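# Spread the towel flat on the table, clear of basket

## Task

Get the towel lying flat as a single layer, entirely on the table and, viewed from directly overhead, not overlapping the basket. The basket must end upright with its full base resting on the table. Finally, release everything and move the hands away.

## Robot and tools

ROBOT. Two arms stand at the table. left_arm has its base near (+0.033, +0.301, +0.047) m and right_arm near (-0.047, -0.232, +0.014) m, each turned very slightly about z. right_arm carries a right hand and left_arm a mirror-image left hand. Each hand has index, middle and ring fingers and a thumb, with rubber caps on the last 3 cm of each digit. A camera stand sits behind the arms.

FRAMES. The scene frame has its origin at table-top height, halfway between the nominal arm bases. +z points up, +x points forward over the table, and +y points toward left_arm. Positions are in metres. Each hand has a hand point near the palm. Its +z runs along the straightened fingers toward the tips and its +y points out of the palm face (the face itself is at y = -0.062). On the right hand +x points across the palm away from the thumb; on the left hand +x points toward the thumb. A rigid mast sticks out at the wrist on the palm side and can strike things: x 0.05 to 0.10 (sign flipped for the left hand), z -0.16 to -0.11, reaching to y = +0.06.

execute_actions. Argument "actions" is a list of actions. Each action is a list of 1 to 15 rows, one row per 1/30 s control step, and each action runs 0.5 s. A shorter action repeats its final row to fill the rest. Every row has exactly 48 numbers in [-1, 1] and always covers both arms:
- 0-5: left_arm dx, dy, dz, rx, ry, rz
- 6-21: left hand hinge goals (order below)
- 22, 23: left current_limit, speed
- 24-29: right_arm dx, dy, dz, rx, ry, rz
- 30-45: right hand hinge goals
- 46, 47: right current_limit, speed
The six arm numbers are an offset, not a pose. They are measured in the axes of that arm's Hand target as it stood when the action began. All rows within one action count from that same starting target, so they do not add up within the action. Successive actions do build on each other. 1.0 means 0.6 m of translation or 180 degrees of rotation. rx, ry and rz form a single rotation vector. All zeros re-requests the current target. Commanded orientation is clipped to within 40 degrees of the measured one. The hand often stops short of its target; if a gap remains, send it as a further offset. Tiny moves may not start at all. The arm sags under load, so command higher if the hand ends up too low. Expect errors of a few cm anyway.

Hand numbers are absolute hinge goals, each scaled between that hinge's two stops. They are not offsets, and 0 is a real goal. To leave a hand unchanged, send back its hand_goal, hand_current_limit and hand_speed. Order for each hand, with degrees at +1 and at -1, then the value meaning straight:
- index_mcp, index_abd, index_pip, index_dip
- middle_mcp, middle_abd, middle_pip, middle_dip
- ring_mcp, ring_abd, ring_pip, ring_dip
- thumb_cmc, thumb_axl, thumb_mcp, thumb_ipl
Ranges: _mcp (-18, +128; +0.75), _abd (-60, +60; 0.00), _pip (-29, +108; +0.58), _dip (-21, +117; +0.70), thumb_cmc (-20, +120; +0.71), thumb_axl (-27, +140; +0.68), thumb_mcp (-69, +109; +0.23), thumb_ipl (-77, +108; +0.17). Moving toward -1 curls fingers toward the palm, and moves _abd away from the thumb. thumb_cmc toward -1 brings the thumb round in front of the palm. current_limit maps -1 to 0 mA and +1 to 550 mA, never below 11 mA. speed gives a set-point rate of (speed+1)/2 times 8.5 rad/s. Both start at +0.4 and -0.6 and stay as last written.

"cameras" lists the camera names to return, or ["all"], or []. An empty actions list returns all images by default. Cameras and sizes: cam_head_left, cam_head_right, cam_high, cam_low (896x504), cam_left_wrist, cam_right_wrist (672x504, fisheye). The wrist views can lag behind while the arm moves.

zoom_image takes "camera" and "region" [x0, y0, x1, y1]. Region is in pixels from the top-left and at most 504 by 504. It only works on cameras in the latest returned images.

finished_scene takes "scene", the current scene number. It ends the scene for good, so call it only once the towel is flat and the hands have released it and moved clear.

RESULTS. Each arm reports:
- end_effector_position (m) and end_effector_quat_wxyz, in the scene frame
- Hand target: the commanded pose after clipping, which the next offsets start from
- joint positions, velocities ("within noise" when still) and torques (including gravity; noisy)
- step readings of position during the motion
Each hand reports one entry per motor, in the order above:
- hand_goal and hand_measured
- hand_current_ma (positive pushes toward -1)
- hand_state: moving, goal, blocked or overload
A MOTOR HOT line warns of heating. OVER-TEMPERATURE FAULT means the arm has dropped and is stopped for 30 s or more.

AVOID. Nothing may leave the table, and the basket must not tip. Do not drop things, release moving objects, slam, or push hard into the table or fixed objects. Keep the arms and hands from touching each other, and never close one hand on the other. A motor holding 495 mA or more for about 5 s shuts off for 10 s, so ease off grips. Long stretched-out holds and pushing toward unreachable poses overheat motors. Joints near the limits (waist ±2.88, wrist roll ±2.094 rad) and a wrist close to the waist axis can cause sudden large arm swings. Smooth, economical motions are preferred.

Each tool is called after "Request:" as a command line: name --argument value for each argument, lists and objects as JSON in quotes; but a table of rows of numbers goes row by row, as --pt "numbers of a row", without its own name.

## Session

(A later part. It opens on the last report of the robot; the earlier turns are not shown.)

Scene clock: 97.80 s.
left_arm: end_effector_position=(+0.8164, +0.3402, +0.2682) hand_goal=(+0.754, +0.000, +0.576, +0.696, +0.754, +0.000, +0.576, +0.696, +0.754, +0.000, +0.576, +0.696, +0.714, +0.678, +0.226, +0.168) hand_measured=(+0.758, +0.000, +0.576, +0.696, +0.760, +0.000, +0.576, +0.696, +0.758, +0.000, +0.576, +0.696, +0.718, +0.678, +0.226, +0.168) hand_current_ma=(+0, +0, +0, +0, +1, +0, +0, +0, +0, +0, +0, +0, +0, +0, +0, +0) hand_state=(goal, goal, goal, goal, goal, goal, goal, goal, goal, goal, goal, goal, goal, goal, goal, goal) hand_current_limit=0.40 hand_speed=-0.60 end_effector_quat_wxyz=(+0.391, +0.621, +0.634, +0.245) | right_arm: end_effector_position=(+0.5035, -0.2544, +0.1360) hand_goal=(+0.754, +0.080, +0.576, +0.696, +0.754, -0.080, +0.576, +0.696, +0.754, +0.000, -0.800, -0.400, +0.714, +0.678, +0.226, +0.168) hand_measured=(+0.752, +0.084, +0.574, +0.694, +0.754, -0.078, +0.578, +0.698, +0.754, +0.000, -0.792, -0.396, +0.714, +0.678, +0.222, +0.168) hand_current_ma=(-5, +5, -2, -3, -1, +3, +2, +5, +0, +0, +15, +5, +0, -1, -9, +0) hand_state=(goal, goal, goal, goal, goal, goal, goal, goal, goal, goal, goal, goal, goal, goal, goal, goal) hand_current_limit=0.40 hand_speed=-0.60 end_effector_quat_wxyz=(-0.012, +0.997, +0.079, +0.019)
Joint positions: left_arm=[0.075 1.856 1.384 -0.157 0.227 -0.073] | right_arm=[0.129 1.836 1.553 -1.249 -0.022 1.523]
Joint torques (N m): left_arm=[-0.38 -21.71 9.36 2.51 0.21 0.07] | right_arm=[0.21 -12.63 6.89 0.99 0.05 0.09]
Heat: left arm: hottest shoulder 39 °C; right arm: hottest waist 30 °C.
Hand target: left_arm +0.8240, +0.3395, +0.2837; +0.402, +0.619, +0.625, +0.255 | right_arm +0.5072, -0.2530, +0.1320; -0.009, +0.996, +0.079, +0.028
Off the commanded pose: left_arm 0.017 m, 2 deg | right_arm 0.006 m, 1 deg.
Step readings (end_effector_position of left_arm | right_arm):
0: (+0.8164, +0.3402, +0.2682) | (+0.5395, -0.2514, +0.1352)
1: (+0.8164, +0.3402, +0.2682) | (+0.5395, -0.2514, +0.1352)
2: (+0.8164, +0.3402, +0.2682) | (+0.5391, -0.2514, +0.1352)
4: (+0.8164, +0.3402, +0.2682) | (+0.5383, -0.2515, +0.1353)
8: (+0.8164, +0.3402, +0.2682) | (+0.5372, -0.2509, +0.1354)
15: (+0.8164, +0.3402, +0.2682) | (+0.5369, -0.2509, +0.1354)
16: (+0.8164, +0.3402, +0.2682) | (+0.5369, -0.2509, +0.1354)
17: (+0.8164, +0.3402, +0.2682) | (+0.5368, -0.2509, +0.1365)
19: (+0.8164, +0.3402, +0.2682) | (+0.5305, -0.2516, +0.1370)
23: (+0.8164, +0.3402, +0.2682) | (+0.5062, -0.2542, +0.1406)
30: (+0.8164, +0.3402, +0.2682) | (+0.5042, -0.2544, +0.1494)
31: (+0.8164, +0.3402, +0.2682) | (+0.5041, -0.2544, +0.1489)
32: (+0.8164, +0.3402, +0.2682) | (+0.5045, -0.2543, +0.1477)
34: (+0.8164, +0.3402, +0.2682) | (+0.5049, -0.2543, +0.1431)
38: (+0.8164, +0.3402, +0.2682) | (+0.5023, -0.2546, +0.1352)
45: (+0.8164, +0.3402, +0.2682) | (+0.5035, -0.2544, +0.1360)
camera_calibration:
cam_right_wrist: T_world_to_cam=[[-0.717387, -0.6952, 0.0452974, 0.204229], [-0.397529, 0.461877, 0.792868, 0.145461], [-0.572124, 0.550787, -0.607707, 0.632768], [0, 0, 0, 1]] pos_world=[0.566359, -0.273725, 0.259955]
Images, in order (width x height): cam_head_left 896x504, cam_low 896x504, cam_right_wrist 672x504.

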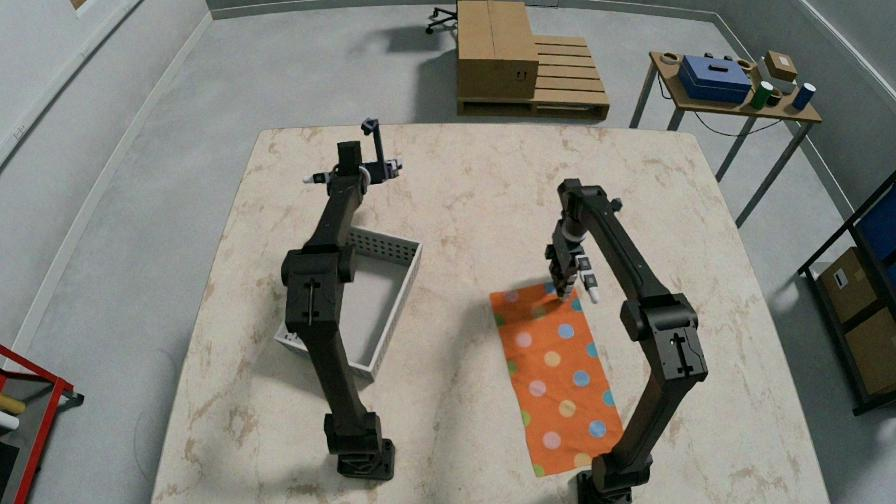

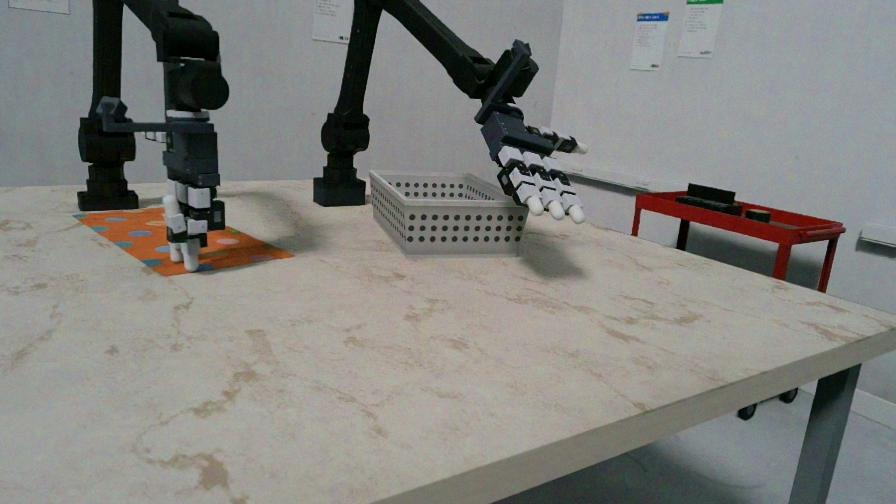

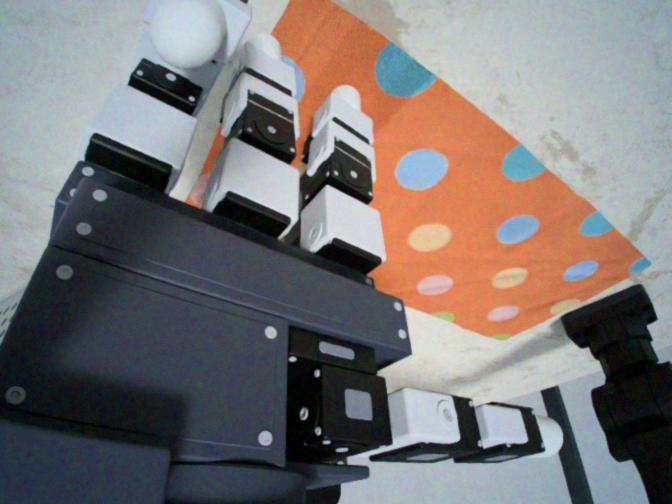

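Request:
execute_actions --actions '[[[0,0,0,0,0,0,0.754,0,0.576,0.696,0.754,0,0.576,0.696,0.754,0,0.576,0.696,0.714,0.678,0.226,0.168,0.4,-0.6,0.01,0,-0.01,0,-0.024,0,0.754,0.08,0.576,0.696,0.754,-0.08,0.576,0.696,0.754,0,-0.8,-0.4,0.714,0.678,0.226,0.168,0.4,-0.6]],[[0,0,0,0,0,0,0.754,0,0.576,0.696,0.754,0,0.576,0.696,0.754,0,0.576,0.696,0.714,0.678,0.226,0.168,0.4,-0.6,0,0,0.035,0,0,0,0.754,0.08,0.576,0.696,0.754,-0.08,0.576,0.696,0.754,0,-0.8,-0.4,0.714,0.678,0.226,0.168,0.4,-0.6]]]' --cameras '["cam_low","cam_right_wrist"]'

Request:
zoom_image --camera "cam_low" --region '[120, 190, 310, 290]'

Request:
zoom_image --camera "cam_right_wrist" --region '[150, 0, 530, 200]'

Scene clock: 99.77 s.
left_arm: end_effector_position=(+0.8164, +0.3402, +0.2682) hand_goal=(+0.754, +0.000, +0.576, +0.696, +0.754, +0.000, +0.576, +0.696, +0.754, +0.000, +0.576, +0.696, +0.714, +0.678, +0.226, +0.168) hand_measured=(+0.758, +0.000, +0.576, +0.696, +0.760, +0.000, +0.576, +0.696, +0.758, +0.000, +0.576, +0.696, +0.718, +0.678, +0.226, +0.168) hand_current_ma=(+0, +0, +0, +0, +1, +0, +0, +0, +0, +0, +0, +0, +0, +0, +0, +0) hand_state=(goal, goal, goal, goal, goal, goal, goal, goal, goal, goal, goal, goal, goal, goal, goal, goal) hand_current_limit=0.40 hand_speed=-0.60 end_effector_quat_wxyz=(+0.391, +0.621, +0.634, +0.245) | right_arm: end_effector_position=(+0.5046, -0.2547, +0.1352) hand_goal=(+0.754, +0.080, +0.576, +0.696, +0.754, -0.080, +0.576, +0.696, +0.754, +0.000, -0.800, -0.400, +0.714, +0.678, +0.226, +0.168) hand_measured=(+0.752, +0.076, +0.574, +0.694, +0.754, -0.094, +0.578, +0.698, +0.754, +0.000, -0.792, -0.396, +0.714, +0.678, +0.222, +0.168) hand_current_ma=(-5, -5, -2, -3, -1, -28, +1, +3, +0, +0, +15, +5, +0, -1, -9, +0) hand_state=(goal, goal, goal, goal, goal, goal, goal, goal, goal, goal, goal, goal, goal, goal, goal, goal) hand_current_limit=0.40 hand_speed=-0.60 end_effector_quat_wxyz=(-0.010, +0.996, +0.083, -0.004)
Joint positions: left_arm=[0.075 1.856 1.384 -0.157 0.227 -0.073] | right_arm=[0.129 1.868 1.596 -1.307 -0.021 1.514]
Joint torques (N m): left_arm=[-0.26 -22.18 9.33 2.48 0.23 0.06] | right_arm=[0.5 -10.23 8.35 0.62 0.16 0.1]
Heat: left arm: hottest shoulder 39 °C; right arm: hottest waist 30 °C.
Hand target: left_arm +0.8240, +0.3395, +0.2837; +0.402, +0.619, +0.625, +0.255 | right_arm +0.5123, -0.2520, +0.1173; -0.006, +0.997, +0.079, -0.010
Off the commanded pose: left_arm 0.017 m, 2 deg | right_arm 0.020 m, 1 deg.
Step readings (end_effector_position of left_arm | right_arm):
0: (+0.8164, +0.3402, +0.2682) | (+0.5035, -0.2544, +0.1360)
1: (+0.8164, +0.3402, +0.2682) | (+0.5035, -0.2544, +0.1360)
2: (+0.8164, +0.3402, +0.2682) | (+0.5031, -0.2545, +0.1352)
4: (+0.8164, +0.3402, +0.2682) | (+0.5017, -0.2547, +0.1348)
8: (+0.8164, +0.3402, +0.2682) | (+0.5037, -0.2549, +0.1358)
15: (+0.8164, +0.3402, +0.2682) | (+0.5037, -0.2548, +0.1355)
16: (+0.8164, +0.3402, +0.2682) | (+0.5043, -0.2548, +0.1361)
17: (+0.8164, +0.3402, +0.2682) | (+0.5043, -0.2548, +0.1353)
19: (+0.8164, +0.3402, +0.2682) | (+0.5043, -0.2548, +0.1353)
23: (+0.8164, +0.3402, +0.2682) | (+0.5043, -0.2548, +0.1353)
30: (+0.8164, +0.3402, +0.2682) | (+0.5046, -0.2547, +0.1352)
camera_calibration:
cam_right_wrist: T_world_to_cam=[[-0.707948, -0.70131, 0.0835092, 0.193374], [-0.364236, 0.463846, 0.807576, 0.128362], [-0.605097, 0.541305, -0.583821, 0.644159], [0, 0, 0, 1]] pos_world=[0.573431, -0.272611, 0.256263]
Images, in order (width x height): cam_low 896x504, cam_right_wrist 672x504.

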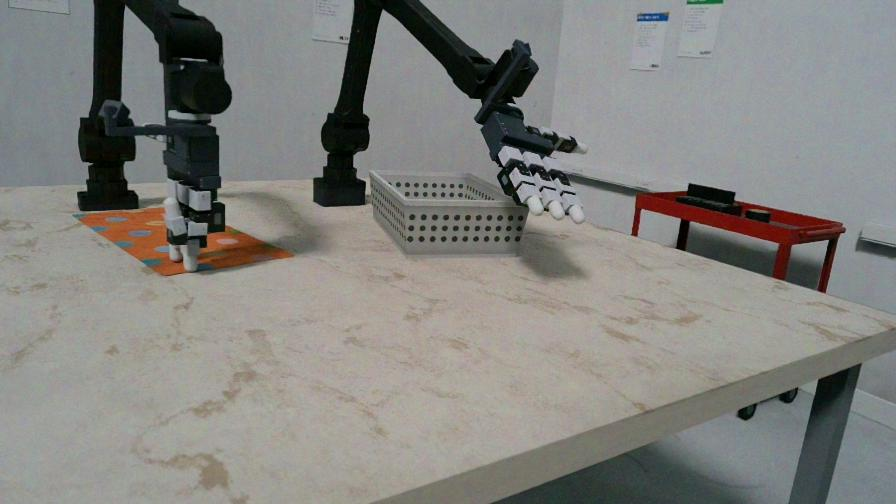

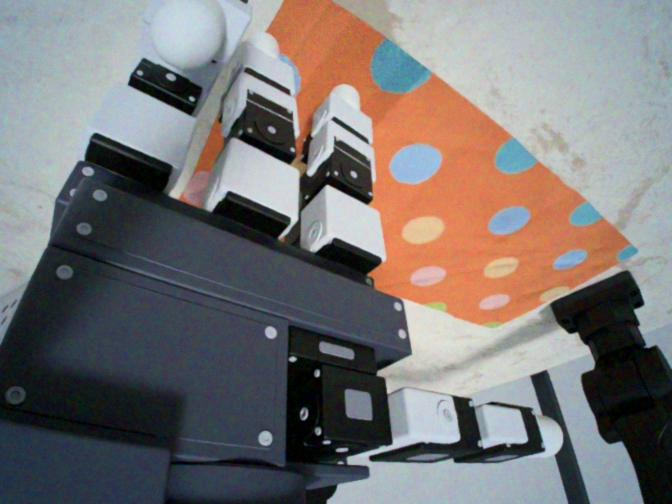

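Scaled by 2.653 from the camera's 896x504 image, which has a finer 1280x720 frame.

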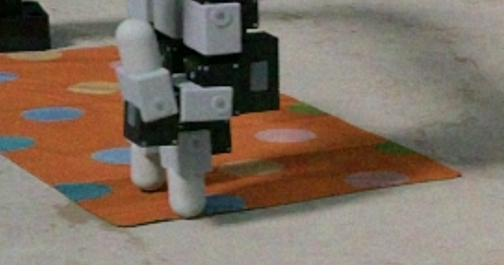

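Scaled by 1.326 from the camera's 672x504 image, which has a finer 960x720 frame.

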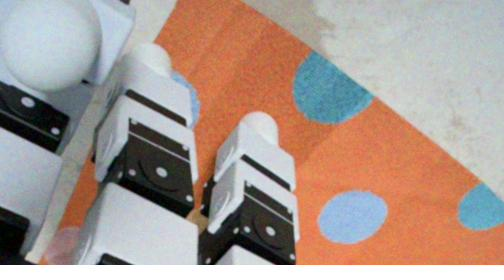

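Request:
execute_actions --actions '[[[0,0,0,0,0,0,0.754,0,0.576,0.696,0.754,0,0.576,0.696,0.754,0,0.576,0.696,0.714,0.678,0.226,0.168,0.4,-0.6,-0.005,0,-0.005,0,0.009,0,0.754,0.08,0.576,0.696,0.754,-0.08,0.576,0.696,0.754,0,-0.8,-0.4,0.714,0.678,0.226,0.168,0.4,-0.6]]]'

Scene clock: 100.90 s.
left_arm: end_effector_position=(+0.8164, +0.3402, +0.2682) hand_goal=(+0.754, +0.000, +0.576, +0.696, +0.754, +0.000, +0.576, +0.696, +0.754, +0.000, +0.576, +0.696, +0.714, +0.678, +0.226, +0.168) hand_measured=(+0.758, +0.000, +0.576, +0.696, +0.760, +0.000, +0.576, +0.696, +0.758, +0.000, +0.576, +0.696, +0.718, +0.678, +0.226, +0.168) hand_current_ma=(+0, +0, +0, +0, +1, +0, +0, +0, +0, +0, +0, +0, +0, +0, +0, +0) hand_state=(goal, goal, goal, goal, goal, goal, goal, goal, goal, goal, goal, goal, goal, goal, goal, goal) hand_current_limit=0.40 hand_speed=-0.60 end_effector_quat_wxyz=(+0.391, +0.621, +0.634, +0.245) | right_arm: end_effector_position=(+0.5073, -0.2534, +0.1350) hand_goal=(+0.754, +0.080, +0.576, +0.696, +0.754, -0.080, +0.576, +0.696, +0.754, +0.000, -0.800, -0.400, +0.714, +0.678, +0.226, +0.168) hand_measured=(+0.752, +0.078, +0.574, +0.694, +0.754, -0.056, +0.578, +0.698, +0.754, +0.000, -0.792, -0.396, +0.714, +0.678, +0.222, +0.168) hand_current_ma=(-5, -3, -2, -3, -1, +53, +1, +3, +0, +0, +15, +5, +0, -1, -9, +0) hand_state=(goal, goal, goal, goal, goal, blocked, goal, goal, goal, goal, goal, goal, goal, goal, goal, goal) hand_current_limit=0.40 hand_speed=-0.60 end_effector_quat_wxyz=(-0.010, +0.997, +0.079, +0.003)
Joint positions: left_arm=[0.075 1.856 1.384 -0.157 0.227 -0.073] | right_arm=[0.13 1.868 1.596 -1.293 -0.021 1.523]
Joint torques (N m): left_arm=[-0.09 -21.89 9.42 2.56 0.18 0.06] | right_arm=[0.26 -11.93 6.13 1.37 0.07 0.1]
Heat: left arm: hottest shoulder 39 °C; right arm: hottest waist 30 °C.
Hand target: left_arm +0.8240, +0.3395, +0.2837; +0.402, +0.619, +0.625, +0.255 | right_arm +0.5094, -0.2525, +0.1204; -0.007, +0.997, +0.079, +0.004
Off the commanded pose: left_arm 0.017 m, 2 deg | right_arm 0.015 m, 0 deg.
Step readings (end_effector_position of left_arm | right_arm):
0: (+0.8164, +0.3402, +0.2682) | (+0.5046, -0.2547, +0.1352)
1: (+0.8164, +0.3402, +0.2682) | (+0.5046, -0.2547, +0.1352)
2: (+0.8164, +0.3402, +0.2682) | (+0.5050, -0.2547, +0.1352)
4: (+0.8164, +0.3402, +0.2682) | (+0.5060, -0.2546, +0.1351)
8: (+0.8164, +0.3402, +0.2682) | (+0.5069, -0.2535, +0.1350)
15: (+0.8164, +0.3402, +0.2682) | (+0.5073, -0.2534, +0.1350)

Request:
execute_actions --actions '[[[0,0,0,0,0,0,0.754,0,0.576,0.696,0.754,0,0.576,0.696,0.754,0,0.576,0.696,0.714,0.678,0.226,0.168,0.4,-0.6,0,0,0,0,0.004,0,0.754,-0.3,0.576,0.696,0.754,0.3,0.576,0.696,0.754,0,-0.8,-0.4,0.714,0.678,0.226,0.168,0.4,-0.85]],[[0,0,0,0,0,0,0.754,0,0.576,0.696,0.754,0,0.576,0.696,0.754,0,0.576,0.696,0.714,0.678,0.226,0.168,0.4,-0.6,0,0,0,0,0,0,0.754,-0.4,0.576,0.696,0.754,0.4,0.576,0.696,0.754,0,-0.8,-0.4,0.714,0.678,0.226,0.168,0.4,-0.85]]]' --cameras '["cam_low","cam_right_wrist"]'

Request:
zoom_image --camera "cam_low" --region '[120, 190, 310, 290]'

Request:
zoom_image --camera "cam_right_wrist" --region '[150, 0, 530, 200]'

Scene clock: 102.60 s.
left_arm: end_effector_position=(+0.8164, +0.3402, +0.2682) hand_goal=(+0.754, +0.000, +0.576, +0.696, +0.754, +0.000, +0.576, +0.696, +0.754, +0.000, +0.576, +0.696, +0.714, +0.678, +0.226, +0.168) hand_measured=(+0.758, +0.000, +0.576, +0.696, +0.760, +0.000, +0.576, +0.696, +0.758, +0.000, +0.576, +0.696, +0.718, +0.678, +0.226, +0.168) hand_current_ma=(+0, +0, +0, +0, +1, +0, +0, +0, +0, +0, +0, +0, +0, +0, +0, +0) hand_state=(goal, goal, goal, goal, goal, goal, goal, goal, goal, goal, goal, goal, goal, goal, goal, goal) hand_current_limit=0.40 hand_speed=-0.60 end_effector_quat_wxyz=(+0.391, +0.621, +0.634, +0.245) | right_arm: end_effector_position=(+0.5087, -0.2533, +0.1347) hand_goal=(+0.754, -0.400, +0.576, +0.696, +0.754, +0.400, +0.576, +0.696, +0.754, +0.000, -0.800, -0.400, +0.714, +0.678, +0.226, +0.168) hand_measured=(+0.752, -0.088, +0.574, +0.694, +0.754, +0.112, +0.578, +0.698, +0.754, +0.000, -0.792, -0.396, +0.714, +0.678, +0.222, +0.168) hand_current_ma=(-5, +385, -2, -3, -1, -385, +1, +3, +0, +0, +15, +5, +0, -1, -9, +0) hand_state=(goal, blocked, goal, goal, goal, blocked, goal, goal, goal, goal, goal, goal, goal, goal, goal, goal) hand_current_limit=0.40 hand_speed=-0.85 end_effector_quat_wxyz=(-0.011, +0.997, +0.080, +0.010)
Joint positions: left_arm=[0.075 1.856 1.384 -0.157 0.227 -0.073] | right_arm=[0.13 1.862 1.587 -1.275 -0.021 1.523]
Joint torques (N m): left_arm=[-0.44 -22.07 9.36 2.51 0.21 0.08] | right_arm=[0.21 -11.87 6.02 1.29 0.07 0.11]
Heat: left arm: hottest shoulder 39 °C; right arm: hottest waist 30 °C.
Hand target: left_arm +0.8240, +0.3395, +0.2837; +0.402, +0.619, +0.625, +0.255 | right_arm +0.5094, -0.2525, +0.1204; -0.008, +0.997, +0.079, +0.010
Off the commanded pose: left_arm 0.017 m, 2 deg | right_arm 0.014 m, 0 deg.
Step readings (end_effector_position of left_arm | right_arm):
0: (+0.8164, +0.3402, +0.2682) | (+0.5073, -0.2534, +0.1350)
1: (+0.8164, +0.3402, +0.2682) | (+0.5073, -0.2534, +0.1350)
2: (+0.8164, +0.3402, +0.2682) | (+0.5077, -0.2534, +0.1350)
4: (+0.8164, +0.3402, +0.2682) | (+0.5085, -0.2533, +0.1346)
8: (+0.8164, +0.3402, +0.2682) | (+0.5098, -0.2532, +0.1350)
15: (+0.8164, +0.3402, +0.2682) | (+0.5087, -0.2533, +0.1347)
16: (+0.8164, +0.3402, +0.2682) | (+0.5087, -0.2533, +0.1347)
17: (+0.8164, +0.3402, +0.2682) | (+0.5087, -0.2533, +0.1347)
19: (+0.8164, +0.3402, +0.2682) | (+0.5087, -0.2533, +0.1347)
23: (+0.8164, +0.3402, +0.2682) | (+0.5087, -0.2533, +0.1347)
30: (+0.8164, +0.3402, +0.2682) | (+0.5087, -0.2533, +0.1347)
camera_calibration:
cam_right_wrist: T_world_to_cam=[[-0.715428, -0.696039, 0.0607671, 0.205554], [-0.383747, 0.464134, 0.798322, 0.140881], [-0.583867, 0.547823, -0.599157, 0.638366], [0, 0, 0, 1]] pos_world=[0.573843, -0.272026, 0.257522]
Images, in order (width x height): cam_low 896x504, cam_right_wrist 672x504.

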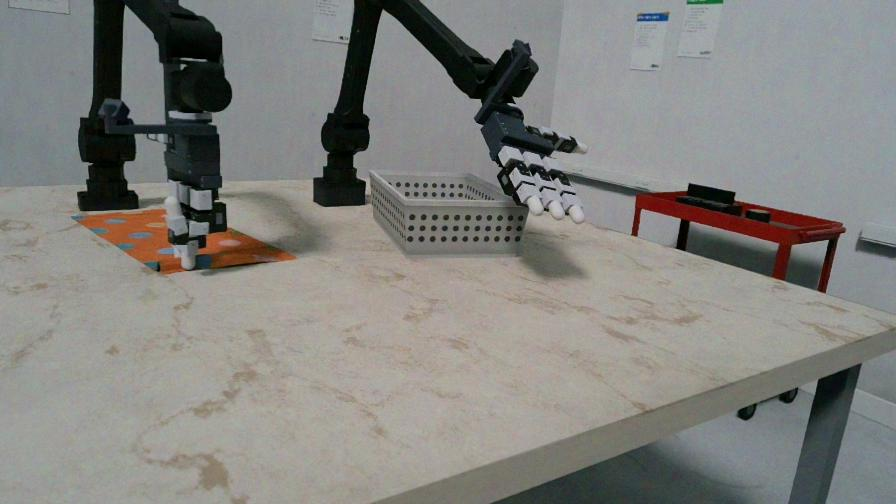

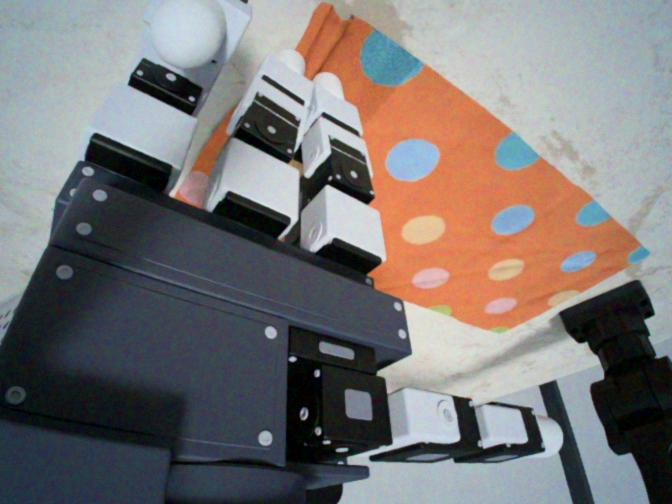

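Scaled by 2.653 from the camera's 896x504 image, which has a finer 1280x720 frame.

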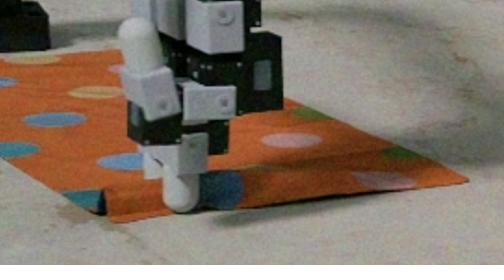

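Scaled by 1.326 from the camera's 672x504 image, which has a finer 960x720 frame.

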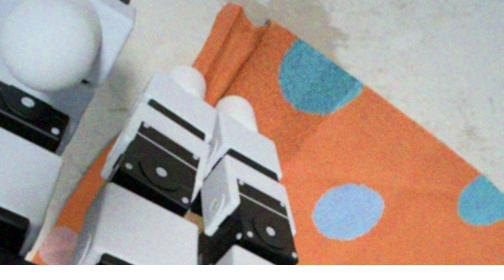

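Request:
execute_actions --actions '[[[0,0,0,0,0,0,0.754,0,0.576,0.696,0.754,0,0.576,0.696,0.754,0,0.576,0.696,0.714,0.678,0.226,0.168,0.4,-0.6,0,0,-0.06,0,0,0,0.754,-0.4,0.576,0.696,0.754,0.4,0.576,0.696,0.754,0,-0.8,-0.4,0.714,0.678,0.226,0.168,0.4,-0.85]],[[0,0,0,0,0,0,0.754,0,0.576,0.696,0.754,0,0.576,0.696,0.754,0,0.576,0.696,0.714,0.678,0.226,0.168,0.4,-0.6,0.01,0,-0.06,0,0,0,0.754,-0.4,0.576,0.696,0.754,0.4,0.576,0.696,0.754,0,-0.8,-0.4,0.714,0.678,0.226,0.168,0.4,-0.85]]]' --cameras '["cam_low","cam_right_wrist","cam_high"]'

Request:
zoom_image --camera "cam_low" --region '[120, 190, 310, 290]'

Request:
zoom_image --camera "cam_high" --region '[300, 210, 460, 350]'

Scene clock: 104.60 s.
left_arm: end_effector_position=(+0.8164, +0.3402, +0.2682) hand_goal=(+0.754, +0.000, +0.576, +0.696, +0.754, +0.000, +0.576, +0.696, +0.754, +0.000, +0.576, +0.696, +0.714, +0.678, +0.226, +0.168) hand_measured=(+0.758, +0.000, +0.576, +0.696, +0.760, +0.000, +0.576, +0.696, +0.758, +0.000, +0.576, +0.696, +0.718, +0.678, +0.226, +0.168) hand_current_ma=(+0, +0, +0, +0, +1, +0, +0, +0, +0, +0, +0, +0, +0, +0, +0, +0) hand_state=(goal, goal, goal, goal, goal, goal, goal, goal, goal, goal, goal, goal, goal, goal, goal, goal) hand_current_limit=0.40 hand_speed=-0.60 end_effector_quat_wxyz=(+0.391, +0.621, +0.634, +0.245) | right_arm: end_effector_position=(+0.4945, -0.2550, +0.1586) hand_goal=(+0.754, -0.400, +0.576, +0.696, +0.754, +0.400, +0.576, +0.696, +0.754, +0.000, -0.800, -0.400, +0.714, +0.678, +0.226, +0.168) hand_measured=(+0.752, -0.092, +0.574, +0.694, +0.754, +0.112, +0.578, +0.698, +0.754, +0.000, -0.792, -0.396, +0.714, +0.678, +0.222, +0.168) hand_current_ma=(-5, +385, -2, -3, -1, -385, +1, +3, +0, +0, +15, +5, +0, -1, -9, +0) hand_state=(goal, blocked, goal, goal, goal, blocked, goal, goal, goal, goal, goal, goal, goal, goal, goal, goal) hand_current_limit=0.40 hand_speed=-0.85 end_effector_quat_wxyz=(-0.009, +0.996, +0.084, -0.029)
Joint positions: left_arm=[0.075 1.856 1.384 -0.157 0.227 -0.073] | right_arm=[0.13 1.859 1.642 -1.412 -0.021 1.514]
Joint torques (N m): left_arm=[-0.03 -22.12 9.35 2.55 0.19 0.07] | right_arm=[0.21 -14.04 12.49 -0.65 0.06 0.09]
Heat: left arm: hottest shoulder 39 °C; right arm: hottest waist 30 °C.
Hand target: left_arm +0.8240, +0.3395, +0.2837; +0.402, +0.619, +0.625, +0.255 | right_arm +0.5139, -0.2528, +0.1925; -0.008, +0.997, +0.079, +0.010
Off the commanded pose: left_arm 0.017 m, 2 deg | right_arm 0.039 m, 5 deg.
Step readings (end_effector_position of left_arm | right_arm):
0: (+0.8164, +0.3402, +0.2682) | (+0.5087, -0.2533, +0.1347)
1: (+0.8164, +0.3402, +0.2682) | (+0.5087, -0.2533, +0.1347)
2: (+0.8164, +0.3402, +0.2682) | (+0.5087, -0.2533, +0.1355)
4: (+0.8164, +0.3402, +0.2682) | (+0.5077, -0.2534, +0.1356)
8: (+0.8164, +0.3402, +0.2682) | (+0.5061, -0.2537, +0.1357)
15: (+0.8164, +0.3402, +0.2682) | (+0.5019, -0.2542, +0.1360)
16: (+0.8164, +0.3402, +0.2682) | (+0.5010, -0.2543, +0.1355)
17: (+0.8164, +0.3402, +0.2682) | (+0.5000, -0.2544, +0.1362)
19: (+0.8164, +0.3402, +0.2682) | (+0.4957, -0.2549, +0.1389)
23: (+0.8164, +0.3402, +0.2682) | (+0.4912, -0.2554, +0.1496)
30: (+0.8164, +0.3402, +0.2682) | (+0.4971, -0.2547, +0.1583)
camera_calibration:
cam_right_wrist: T_world_to_cam=[[-0.701919, -0.701781, 0.121709, 0.17494], [-0.325188, 0.467784, 0.821846, 0.0854153], [-0.63369, 0.53729, -0.556557, 0.660588], [0, 0, 0, 1]] pos_world=[0.569177, -0.272114, 0.276165]
Images, in order (width x height): cam_high 896x504, cam_low 896x504, cam_right_wrist 672x504.

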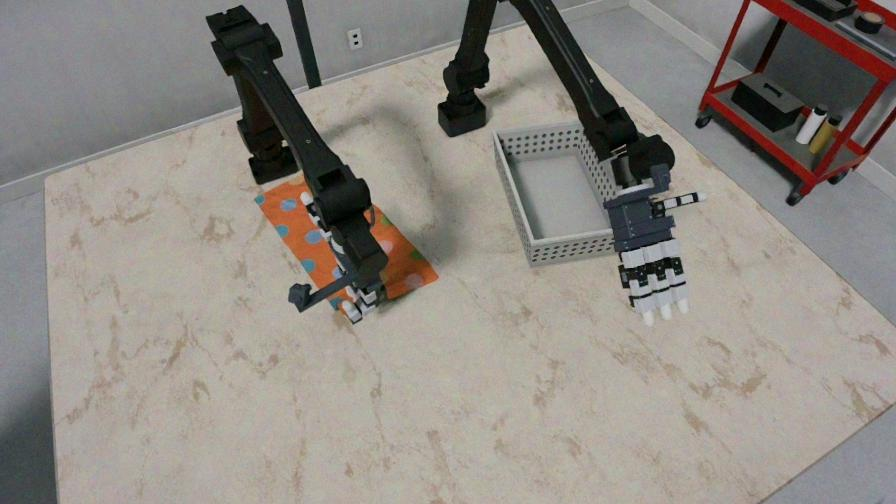

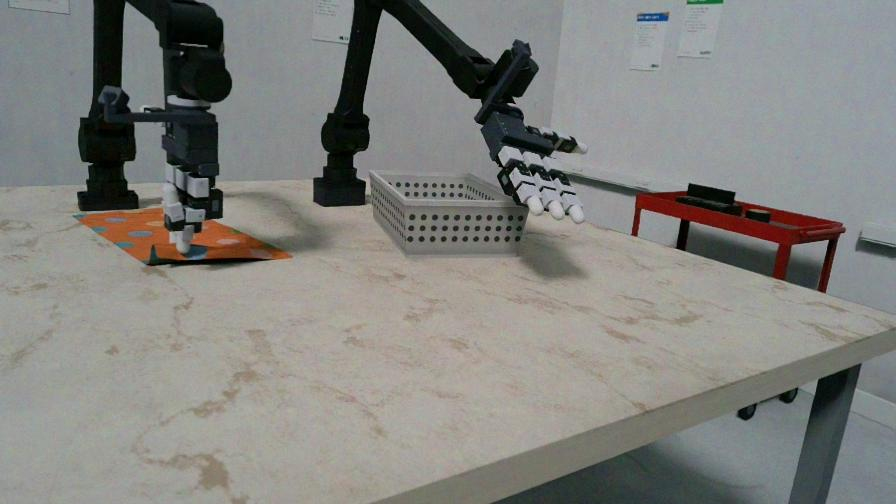

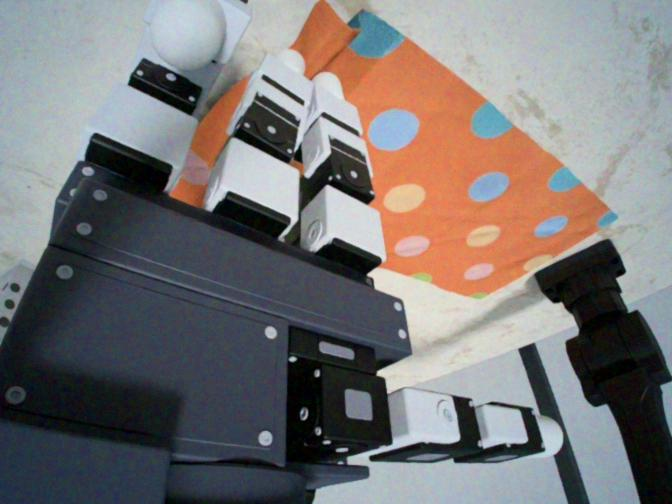

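Scaled by 2.653 from the camera's 896x504 image, which has a finer 1280x720 frame.

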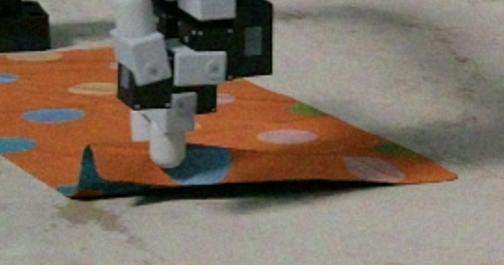

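Scaled by 3.150 from the camera's 896x504 image, which has a finer 1280x720 frame.

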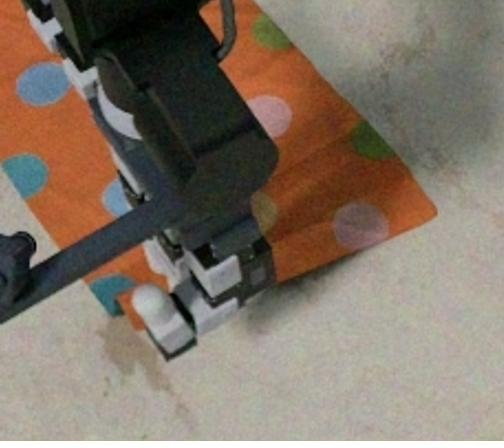

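Request:
execute_actions --actions '[[[0,0,0,0,0,0,0.754,0,0.576,0.696,0.754,0,0.576,0.696,0.754,0,0.576,0.696,0.714,0.678,0.226,0.168,0.4,-0.6,0.01,0,-0.06,0,0,0,0.754,-0.4,0.576,0.696,0.754,0.4,0.576,0.696,0.754,0,-0.8,-0.4,0.714,0.678,0.226,0.168,0.4,-0.85]],[[0,0,0,0,0,0,0.754,0,0.576,0.696,0.754,0,0.576,0.696,0.754,0,0.576,0.696,0.714,0.678,0.226,0.168,0.4,-0.6,0.01,0,-0.06,0,0,0,0.754,-0.4,0.576,0.696,0.754,0.4,0.576,0.696,0.754,0,-0.8,-0.4,0.714,0.678,0.226,0.168,0.4,-0.85]]]' --cameras '["cam_low","cam_right_wrist","cam_high"]'

Request:
zoom_image --camera "cam_low" --region '[120, 180, 310, 290]'

Request:
zoom_image --camera "cam_high" --region '[300, 210, 460, 350]'

Scene clock: 106.40 s.
left_arm: end_effector_position=(+0.8164, +0.3402, +0.2682) hand_goal=(+0.754, +0.000, +0.576, +0.696, +0.754, +0.000, +0.576, +0.696, +0.754, +0.000, +0.576, +0.696, +0.714, +0.678, +0.226, +0.168) hand_measured=(+0.758, +0.000, +0.576, +0.696, +0.760, +0.000, +0.576, +0.696, +0.758, +0.000, +0.576, +0.696, +0.718, +0.678, +0.226, +0.168) hand_current_ma=(+0, +0, +0, +0, +1, +0, +0, +0, +0, +0, +0, +0, +0, +0, +0, +0) hand_state=(goal, goal, goal, goal, goal, goal, goal, goal, goal, goal, goal, goal, goal, goal, goal, goal) hand_current_limit=0.40 hand_speed=-0.60 end_effector_quat_wxyz=(+0.391, +0.621, +0.634, +0.245) | right_arm: end_effector_position=(+0.5087, -0.2535, +0.2439) hand_goal=(+0.754, -0.400, +0.576, +0.696, +0.754, +0.400, +0.576, +0.696, +0.754, +0.000, -0.800, -0.400, +0.714, +0.678, +0.226, +0.168) hand_measured=(+0.752, -0.092, +0.574, +0.694, +0.754, +0.112, +0.578, +0.698, +0.754, +0.000, -0.792, -0.396, +0.714, +0.678, +0.222, +0.168) hand_current_ma=(-5, +385, -2, -3, -1, -385, +1, +3, +0, +0, +15, +5, +0, -1, -9, +0) hand_state=(goal, blocked, goal, goal, goal, blocked, goal, goal, goal, goal, goal, goal, goal, goal, goal, goal) hand_current_limit=0.40 hand_speed=-0.85 end_effector_quat_wxyz=(-0.010, +0.996, +0.084, -0.016)
Joint positions: left_arm=[0.075 1.856 1.384 -0.157 0.227 -0.073] | right_arm=[0.13 1.856 1.865 -1.611 -0.021 1.514]
Joint torques (N m): left_arm=[-0.32 -22.3 9.37 2.58 0.22 0.04] | right_arm=[0.15 -12.4 12.9 -0.65 0.06 0.08]
Heat: left arm: hottest shoulder 39 °C; right arm: hottest waist 30 °C.
Hand target: left_arm +0.8240, +0.3395, +0.2837; +0.402, +0.619, +0.625, +0.255 | right_arm +0.5244, -0.2521, +0.2647; -0.008, +0.997, +0.079, +0.010
Off the commanded pose: left_arm 0.017 m, 2 deg | right_arm 0.026 m, 3 deg.
Step readings (end_effector_position of left_arm | right_arm):
0: (+0.8164, +0.3402, +0.2682) | (+0.4945, -0.2550, +0.1586)
1: (+0.8164, +0.3402, +0.2682) | (+0.4945, -0.2550, +0.1586)
2: (+0.8164, +0.3402, +0.2682) | (+0.4945, -0.2550, +0.1604)
4: (+0.8164, +0.3402, +0.2682) | (+0.4938, -0.2551, +0.1664)
8: (+0.8164, +0.3402, +0.2682) | (+0.4989, -0.2545, +0.1865)
15: (+0.8164, +0.3402, +0.2682) | (+0.5068, -0.2537, +0.1996)
16: (+0.8164, +0.3402, +0.2682) | (+0.5056, -0.2538, +0.1997)
17: (+0.8164, +0.3402, +0.2682) | (+0.5044, -0.2539, +0.2008)
19: (+0.8164, +0.3402, +0.2682) | (+0.5006, -0.2544, +0.2076)
23: (+0.8164, +0.3402, +0.2682) | (+0.5055, -0.2538, +0.2290)
30: (+0.8164, +0.3402, +0.2682) | (+0.5102, -0.2533, +0.2437)
camera_calibration:
cam_right_wrist: T_world_to_cam=[[-0.704819, -0.702096, 0.101441, 0.181952], [-0.346395, 0.465419, 0.814491, 0.0311841], [-0.619064, 0.538931, -0.571239, 0.712791], [0, 0, 0, 1]] pos_world=[0.580309, -0.270911, 0.363317]
Images, in order (width x height): cam_high 896x504, cam_low 896x504, cam_right_wrist 672x504.

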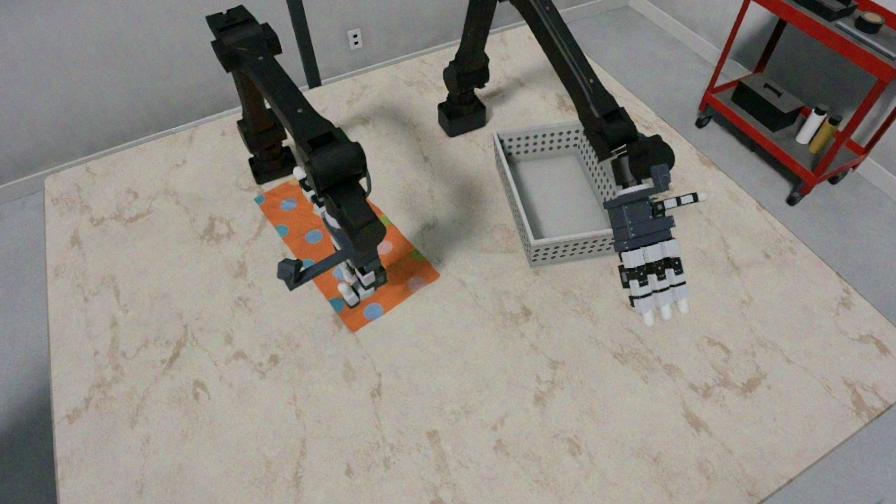

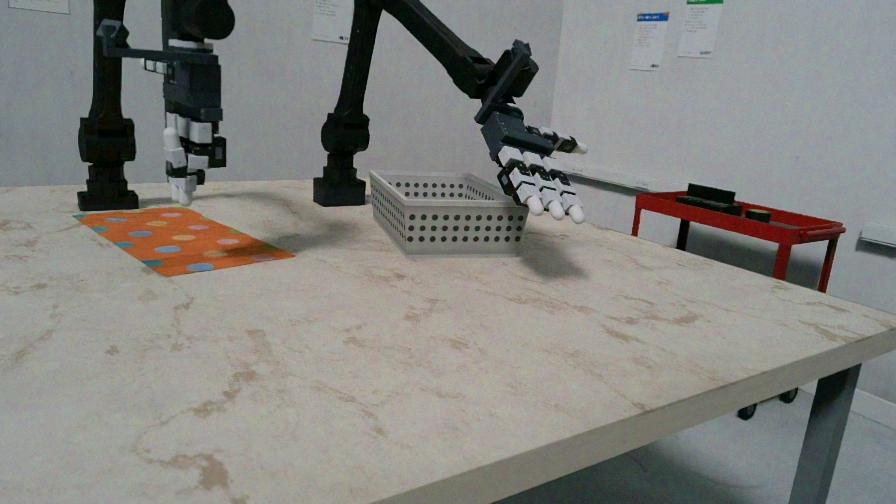

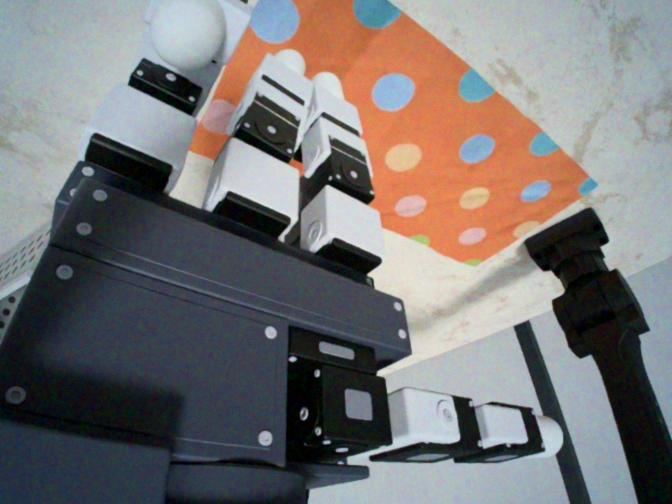

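Scaled by 2.653 from the camera's 896x504 image, which has a finer 1280x720 frame.

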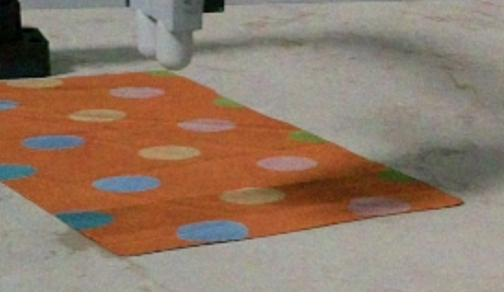

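Scaled by 3.150 from the camera's 896x504 image, which has a finer 1280x720 frame.

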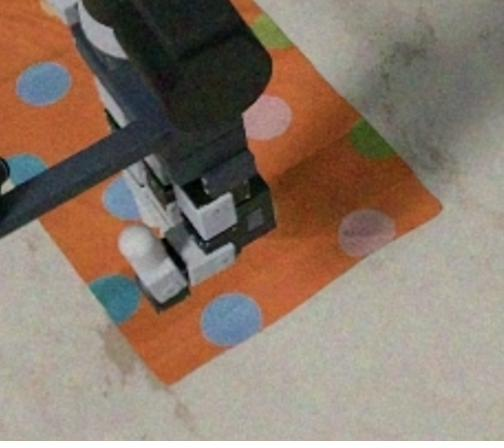

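Request:
execute_actions --actions '[[[0,0,0,0,0,0,0.754,0,0.576,0.696,0.754,0,0.576,0.696,0.754,0,0.576,0.696,0.714,0.678,0.226,0.168,0.4,-0.6,-0.02,0,0.07,0,-0.004,0,0.754,0.15,0.576,0.696,0.754,-0.15,0.576,0.696,0.754,0,-0.8,-0.4,0.714,0.678,0.226,0.168,0.4,-0.6]],[[0,0,0,0,0,0,0.754,0,0.576,0.696,0.754,0,0.576,0.696,0.754,0,0.576,0.696,0.714,0.678,0.226,0.168,0.4,-0.6,-0.02,0,0.07,0,0,0,0.754,0.15,0.576,0.696,0.754,-0.15,0.576,0.696,0.754,0,-0.8,-0.4,0.714,0.678,0.226,0.168,0.4,-0.6]],[[0,0,0,0,0,0,0.754,0,0.576,0.696,0.754,0,0.576,0.696,0.754,0,0.576,0.696,0.714,0.678,0.226,0.168,0.4,-0.6,0,0,0.08,0,0,0,0.754,0.15,0.576,0.696,0.754,-0.15,0.576,0.696,0.754,0,-0.8,-0.4,0.714,0.678,0.226,0.168,0.4,-0.6]]]' --cameras '["cam_low","cam_right_wrist"]'

Request:
zoom_image --camera "cam_low" --region '[120, 180, 310, 290]'

Request:
zoom_image --camera "cam_right_wrist" --region '[150, 0, 530, 200]'

Scene clock: 109.63 s.
left_arm: end_effector_position=(+0.8164, +0.3402, +0.2682) hand_goal=(+0.754, +0.000, +0.576, +0.696, +0.754, +0.000, +0.576, +0.696, +0.754, +0.000, +0.576, +0.696, +0.714, +0.678, +0.226, +0.168) hand_measured=(+0.758, +0.000, +0.576, +0.696, +0.760, +0.000, +0.576, +0.696, +0.758, +0.000, +0.576, +0.696, +0.718, +0.678, +0.226, +0.168) hand_current_ma=(+0, +0, +0, +0, +1, +0, +0, +0, +0, +0, +0, +0, +0, +0, +0, +0) hand_state=(goal, goal, goal, goal, goal, goal, goal, goal, goal, goal, goal, goal, goal, goal, goal, goal) hand_current_limit=0.40 hand_speed=-0.60 end_effector_quat_wxyz=(+0.391, +0.621, +0.634, +0.245) | right_arm: end_effector_position=(+0.4975, -0.2547, +0.1356) hand_goal=(+0.754, +0.150, +0.576, +0.696, +0.754, -0.150, +0.576, +0.696, +0.754, +0.000, -0.800, -0.400, +0.714, +0.678, +0.226, +0.168) hand_measured=(+0.752, +0.148, +0.574, +0.694, +0.754, -0.144, +0.578, +0.698, +0.754, +0.000, -0.792, -0.396, +0.714, +0.678, +0.222, +0.168) hand_current_ma=(-5, -4, -2, -3, -1, +10, +1, +3, +0, +0, +14, +5, +0, -1, -9, +0) hand_state=(goal, goal, goal, goal, goal, goal, goal, goal, goal, goal, goal, goal, goal, goal, goal, goal) hand_current_limit=0.40 hand_speed=-0.60 end_effector_quat_wxyz=(-0.010, +0.996, +0.083, -0.004)
Joint positions: left_arm=[0.075 1.856 1.384 -0.157 0.227 -0.073] | right_arm=[0.13 1.849 1.57 -1.3 -0.021 1.515]
Joint torques (N m): left_arm=[-0.38 -21.95 9.37 2.52 0.23 0.09] | right_arm=[0.21 -12.28 7.35 0.75 0.09 0.1]
Heat: left arm: hottest shoulder 39 °C; right arm: hottest waist 30 °C.
Hand target: left_arm +0.8240, +0.3395, +0.2837; +0.402, +0.619, +0.625, +0.255 | right_arm +0.5021, -0.2539, +0.1324; -0.007, +0.997, +0.079, +0.004
Off the commanded pose: left_arm 0.017 m, 2 deg | right_arm 0.006 m, 1 deg.
Step readings (end_effector_position of left_arm | right_arm):
0: (+0.8164, +0.3402, +0.2682) | (+0.5087, -0.2535, +0.2439)
1: (+0.8164, +0.3402, +0.2682) | (+0.5087, -0.2535, +0.2439)
2: (+0.8164, +0.3402, +0.2682) | (+0.5091, -0.2534, +0.2438)
4: (+0.8164, +0.3402, +0.2682) | (+0.5133, -0.2529, +0.2411)
8: (+0.8164, +0.3402, +0.2682) | (+0.5152, -0.2527, +0.2271)
15: (+0.8164, +0.3402, +0.2682) | (+0.5102, -0.2533, +0.2181)
16: (+0.8164, +0.3402, +0.2682) | (+0.5105, -0.2532, +0.2175)
17: (+0.8164, +0.3402, +0.2682) | (+0.5110, -0.2532, +0.2147)
19: (+0.8164, +0.3402, +0.2682) | (+0.5113, -0.2532, +0.2050)
23: (+0.8164, +0.3402, +0.2682) | (+0.4988, -0.2546, +0.1811)
30: (+0.8164, +0.3402, +0.2682) | (+0.4976, -0.2547, +0.1732)
31: (+0.8164, +0.3402, +0.2682) | (+0.4984, -0.2546, +0.1731)
32: (+0.8164, +0.3402, +0.2682) | (+0.4991, -0.2545, +0.1707)
34: (+0.8164, +0.3402, +0.2682) | (+0.5017, -0.2542, +0.1623)
38: (+0.8164, +0.3402, +0.2682) | (+0.4977, -0.2547, +0.1434)
45: (+0.8164, +0.3402, +0.2682) | (+0.4972, -0.2547, +0.1356)
camera_calibration:
cam_right_wrist: T_world_to_cam=[[-0.707948, -0.70131, 0.0835092, 0.188322], [-0.364236, 0.463846, 0.807576, 0.125451], [-0.605097, 0.541305, -0.583821, 0.639923], [0, 0, 0, 1]] pos_world=[0.566231, -0.272511, 0.256563]
Images, in order (width x height): cam_low 896x504, cam_right_wrist 672x504.

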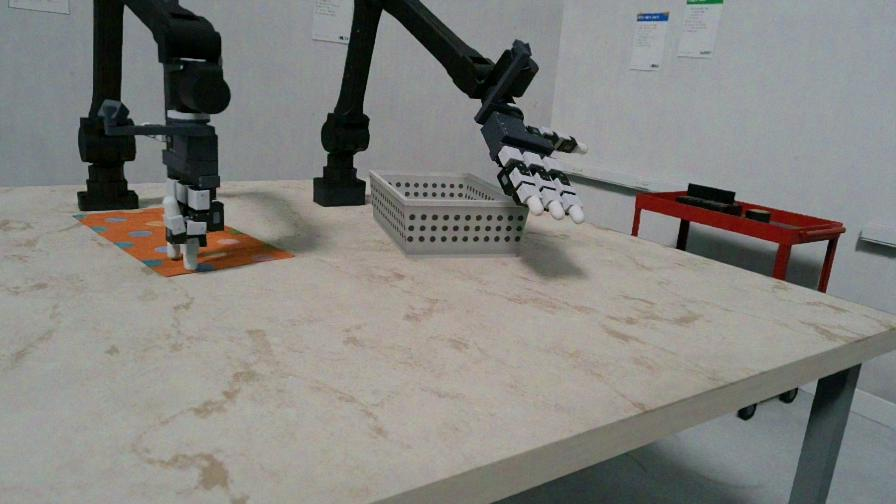

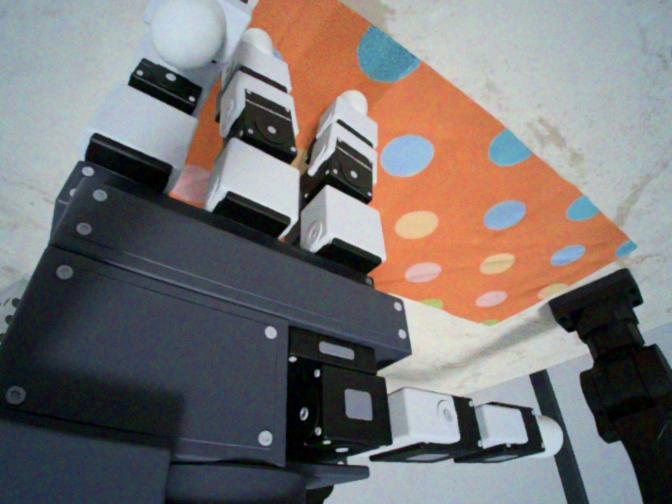

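Scaled by 2.653 from the camera's 896x504 image, which has a finer 1280x720 frame.

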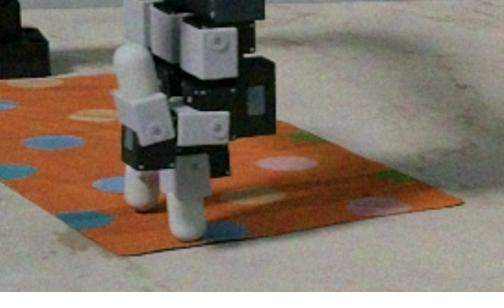

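Scaled by 1.326 from the camera's 672x504 image, which has a finer 960x720 frame.

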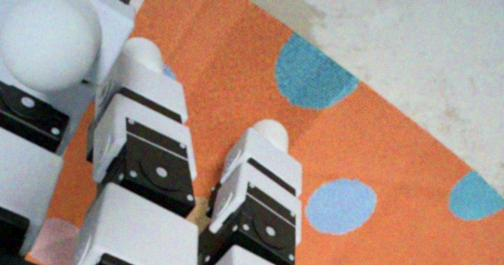

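Request:
execute_actions --actions '[[[0,0,0,0,0,0,0.754,0,0.576,0.696,0.754,0,0.576,0.696,0.754,0,0.576,0.696,0.714,0.678,0.226,0.168,0.4,-0.6,0,0,0.02,0,0.008,0,0.754,0.15,0.576,0.696,0.754,-0.15,0.576,0.696,0.754,0,-0.8,-0.4,0.714,0.678,0.226,0.168,0.4,-0.6]]]'

Scene clock: 111.00 s.
left_arm: end_effector_position=(+0.8164, +0.3402, +0.2682) hand_goal=(+0.754, +0.000, +0.576, +0.696, +0.754, +0.000, +0.576, +0.696, +0.754, +0.000, +0.576, +0.696, +0.714, +0.678, +0.226, +0.168) hand_measured=(+0.758, +0.000, +0.576, +0.696, +0.760, +0.000, +0.576, +0.696, +0.758, +0.000, +0.576, +0.696, +0.718, +0.678, +0.226, +0.168) hand_current_ma=(+0, +0, +0, +0, +1, +0, +0, +0, +0, +0, +0, +0, +0, +0, +0, +0) hand_state=(goal, goal, goal, goal, goal, goal, goal, goal, goal, goal, goal, goal, goal, goal, goal, goal) hand_current_limit=0.40 hand_speed=-0.60 end_effector_quat_wxyz=(+0.391, +0.621, +0.634, +0.245) | right_arm: end_effector_position=(+0.4969, -0.2538, +0.1338) hand_goal=(+0.754, +0.150, +0.576, +0.696, +0.754, -0.150, +0.576, +0.696, +0.754, +0.000, -0.800, -0.400, +0.714, +0.678, +0.226, +0.168) hand_measured=(+0.752, +0.152, +0.574, +0.694, +0.754, -0.118, +0.578, +0.698, +0.754, +0.000, -0.792, -0.396, +0.714, +0.678, +0.222, +0.168) hand_current_ma=(-5, +1, -2, -3, +0, +75, +1, +3, +0, +0, +14, +5, +0, -1, -9, +0) hand_state=(goal, goal, goal, goal, goal, blocked, goal, goal, goal, goal, goal, goal, goal, goal, goal, goal) hand_current_limit=0.40 hand_speed=-0.60 end_effector_quat_wxyz=(-0.011, +0.997, +0.080, +0.009)
Joint positions: left_arm=[0.075 1.856 1.384 -0.157 0.227 -0.073] | right_arm=[0.132 1.834 1.544 -1.263 -0.021 1.523]
Joint torques (N m): left_arm=[-0.26 -21.77 9.29 2.61 0.21 0.07] | right_arm=[0.26 -11.58 6.27 1.8 0.04 0.09]
Heat: left arm: hottest shoulder 39 °C; right arm: hottest waist 30 °C.
Hand target: left_arm +0.8240, +0.3395, +0.2837; +0.402, +0.619, +0.625, +0.255 | right_arm +0.5022, -0.2537, +0.1204; -0.008, +0.997, +0.079, +0.017
Off the commanded pose: left_arm 0.017 m, 2 deg | right_arm 0.014 m, 1 deg.
Step readings (end_effector_position of left_arm | right_arm):
0: (+0.8164, +0.3402, +0.2682) | (+0.4975, -0.2547, +0.1356)
1: (+0.8164, +0.3402, +0.2682) | (+0.4975, -0.2547, +0.1356)
2: (+0.8164, +0.3402, +0.2682) | (+0.4977, -0.2547, +0.1350)
4: (+0.8164, +0.3402, +0.2682) | (+0.4981, -0.2545, +0.1348)
8: (+0.8164, +0.3402, +0.2682) | (+0.4975, -0.2537, +0.1344)
15: (+0.8164, +0.3402, +0.2682) | (+0.4974, -0.2537, +0.1343)


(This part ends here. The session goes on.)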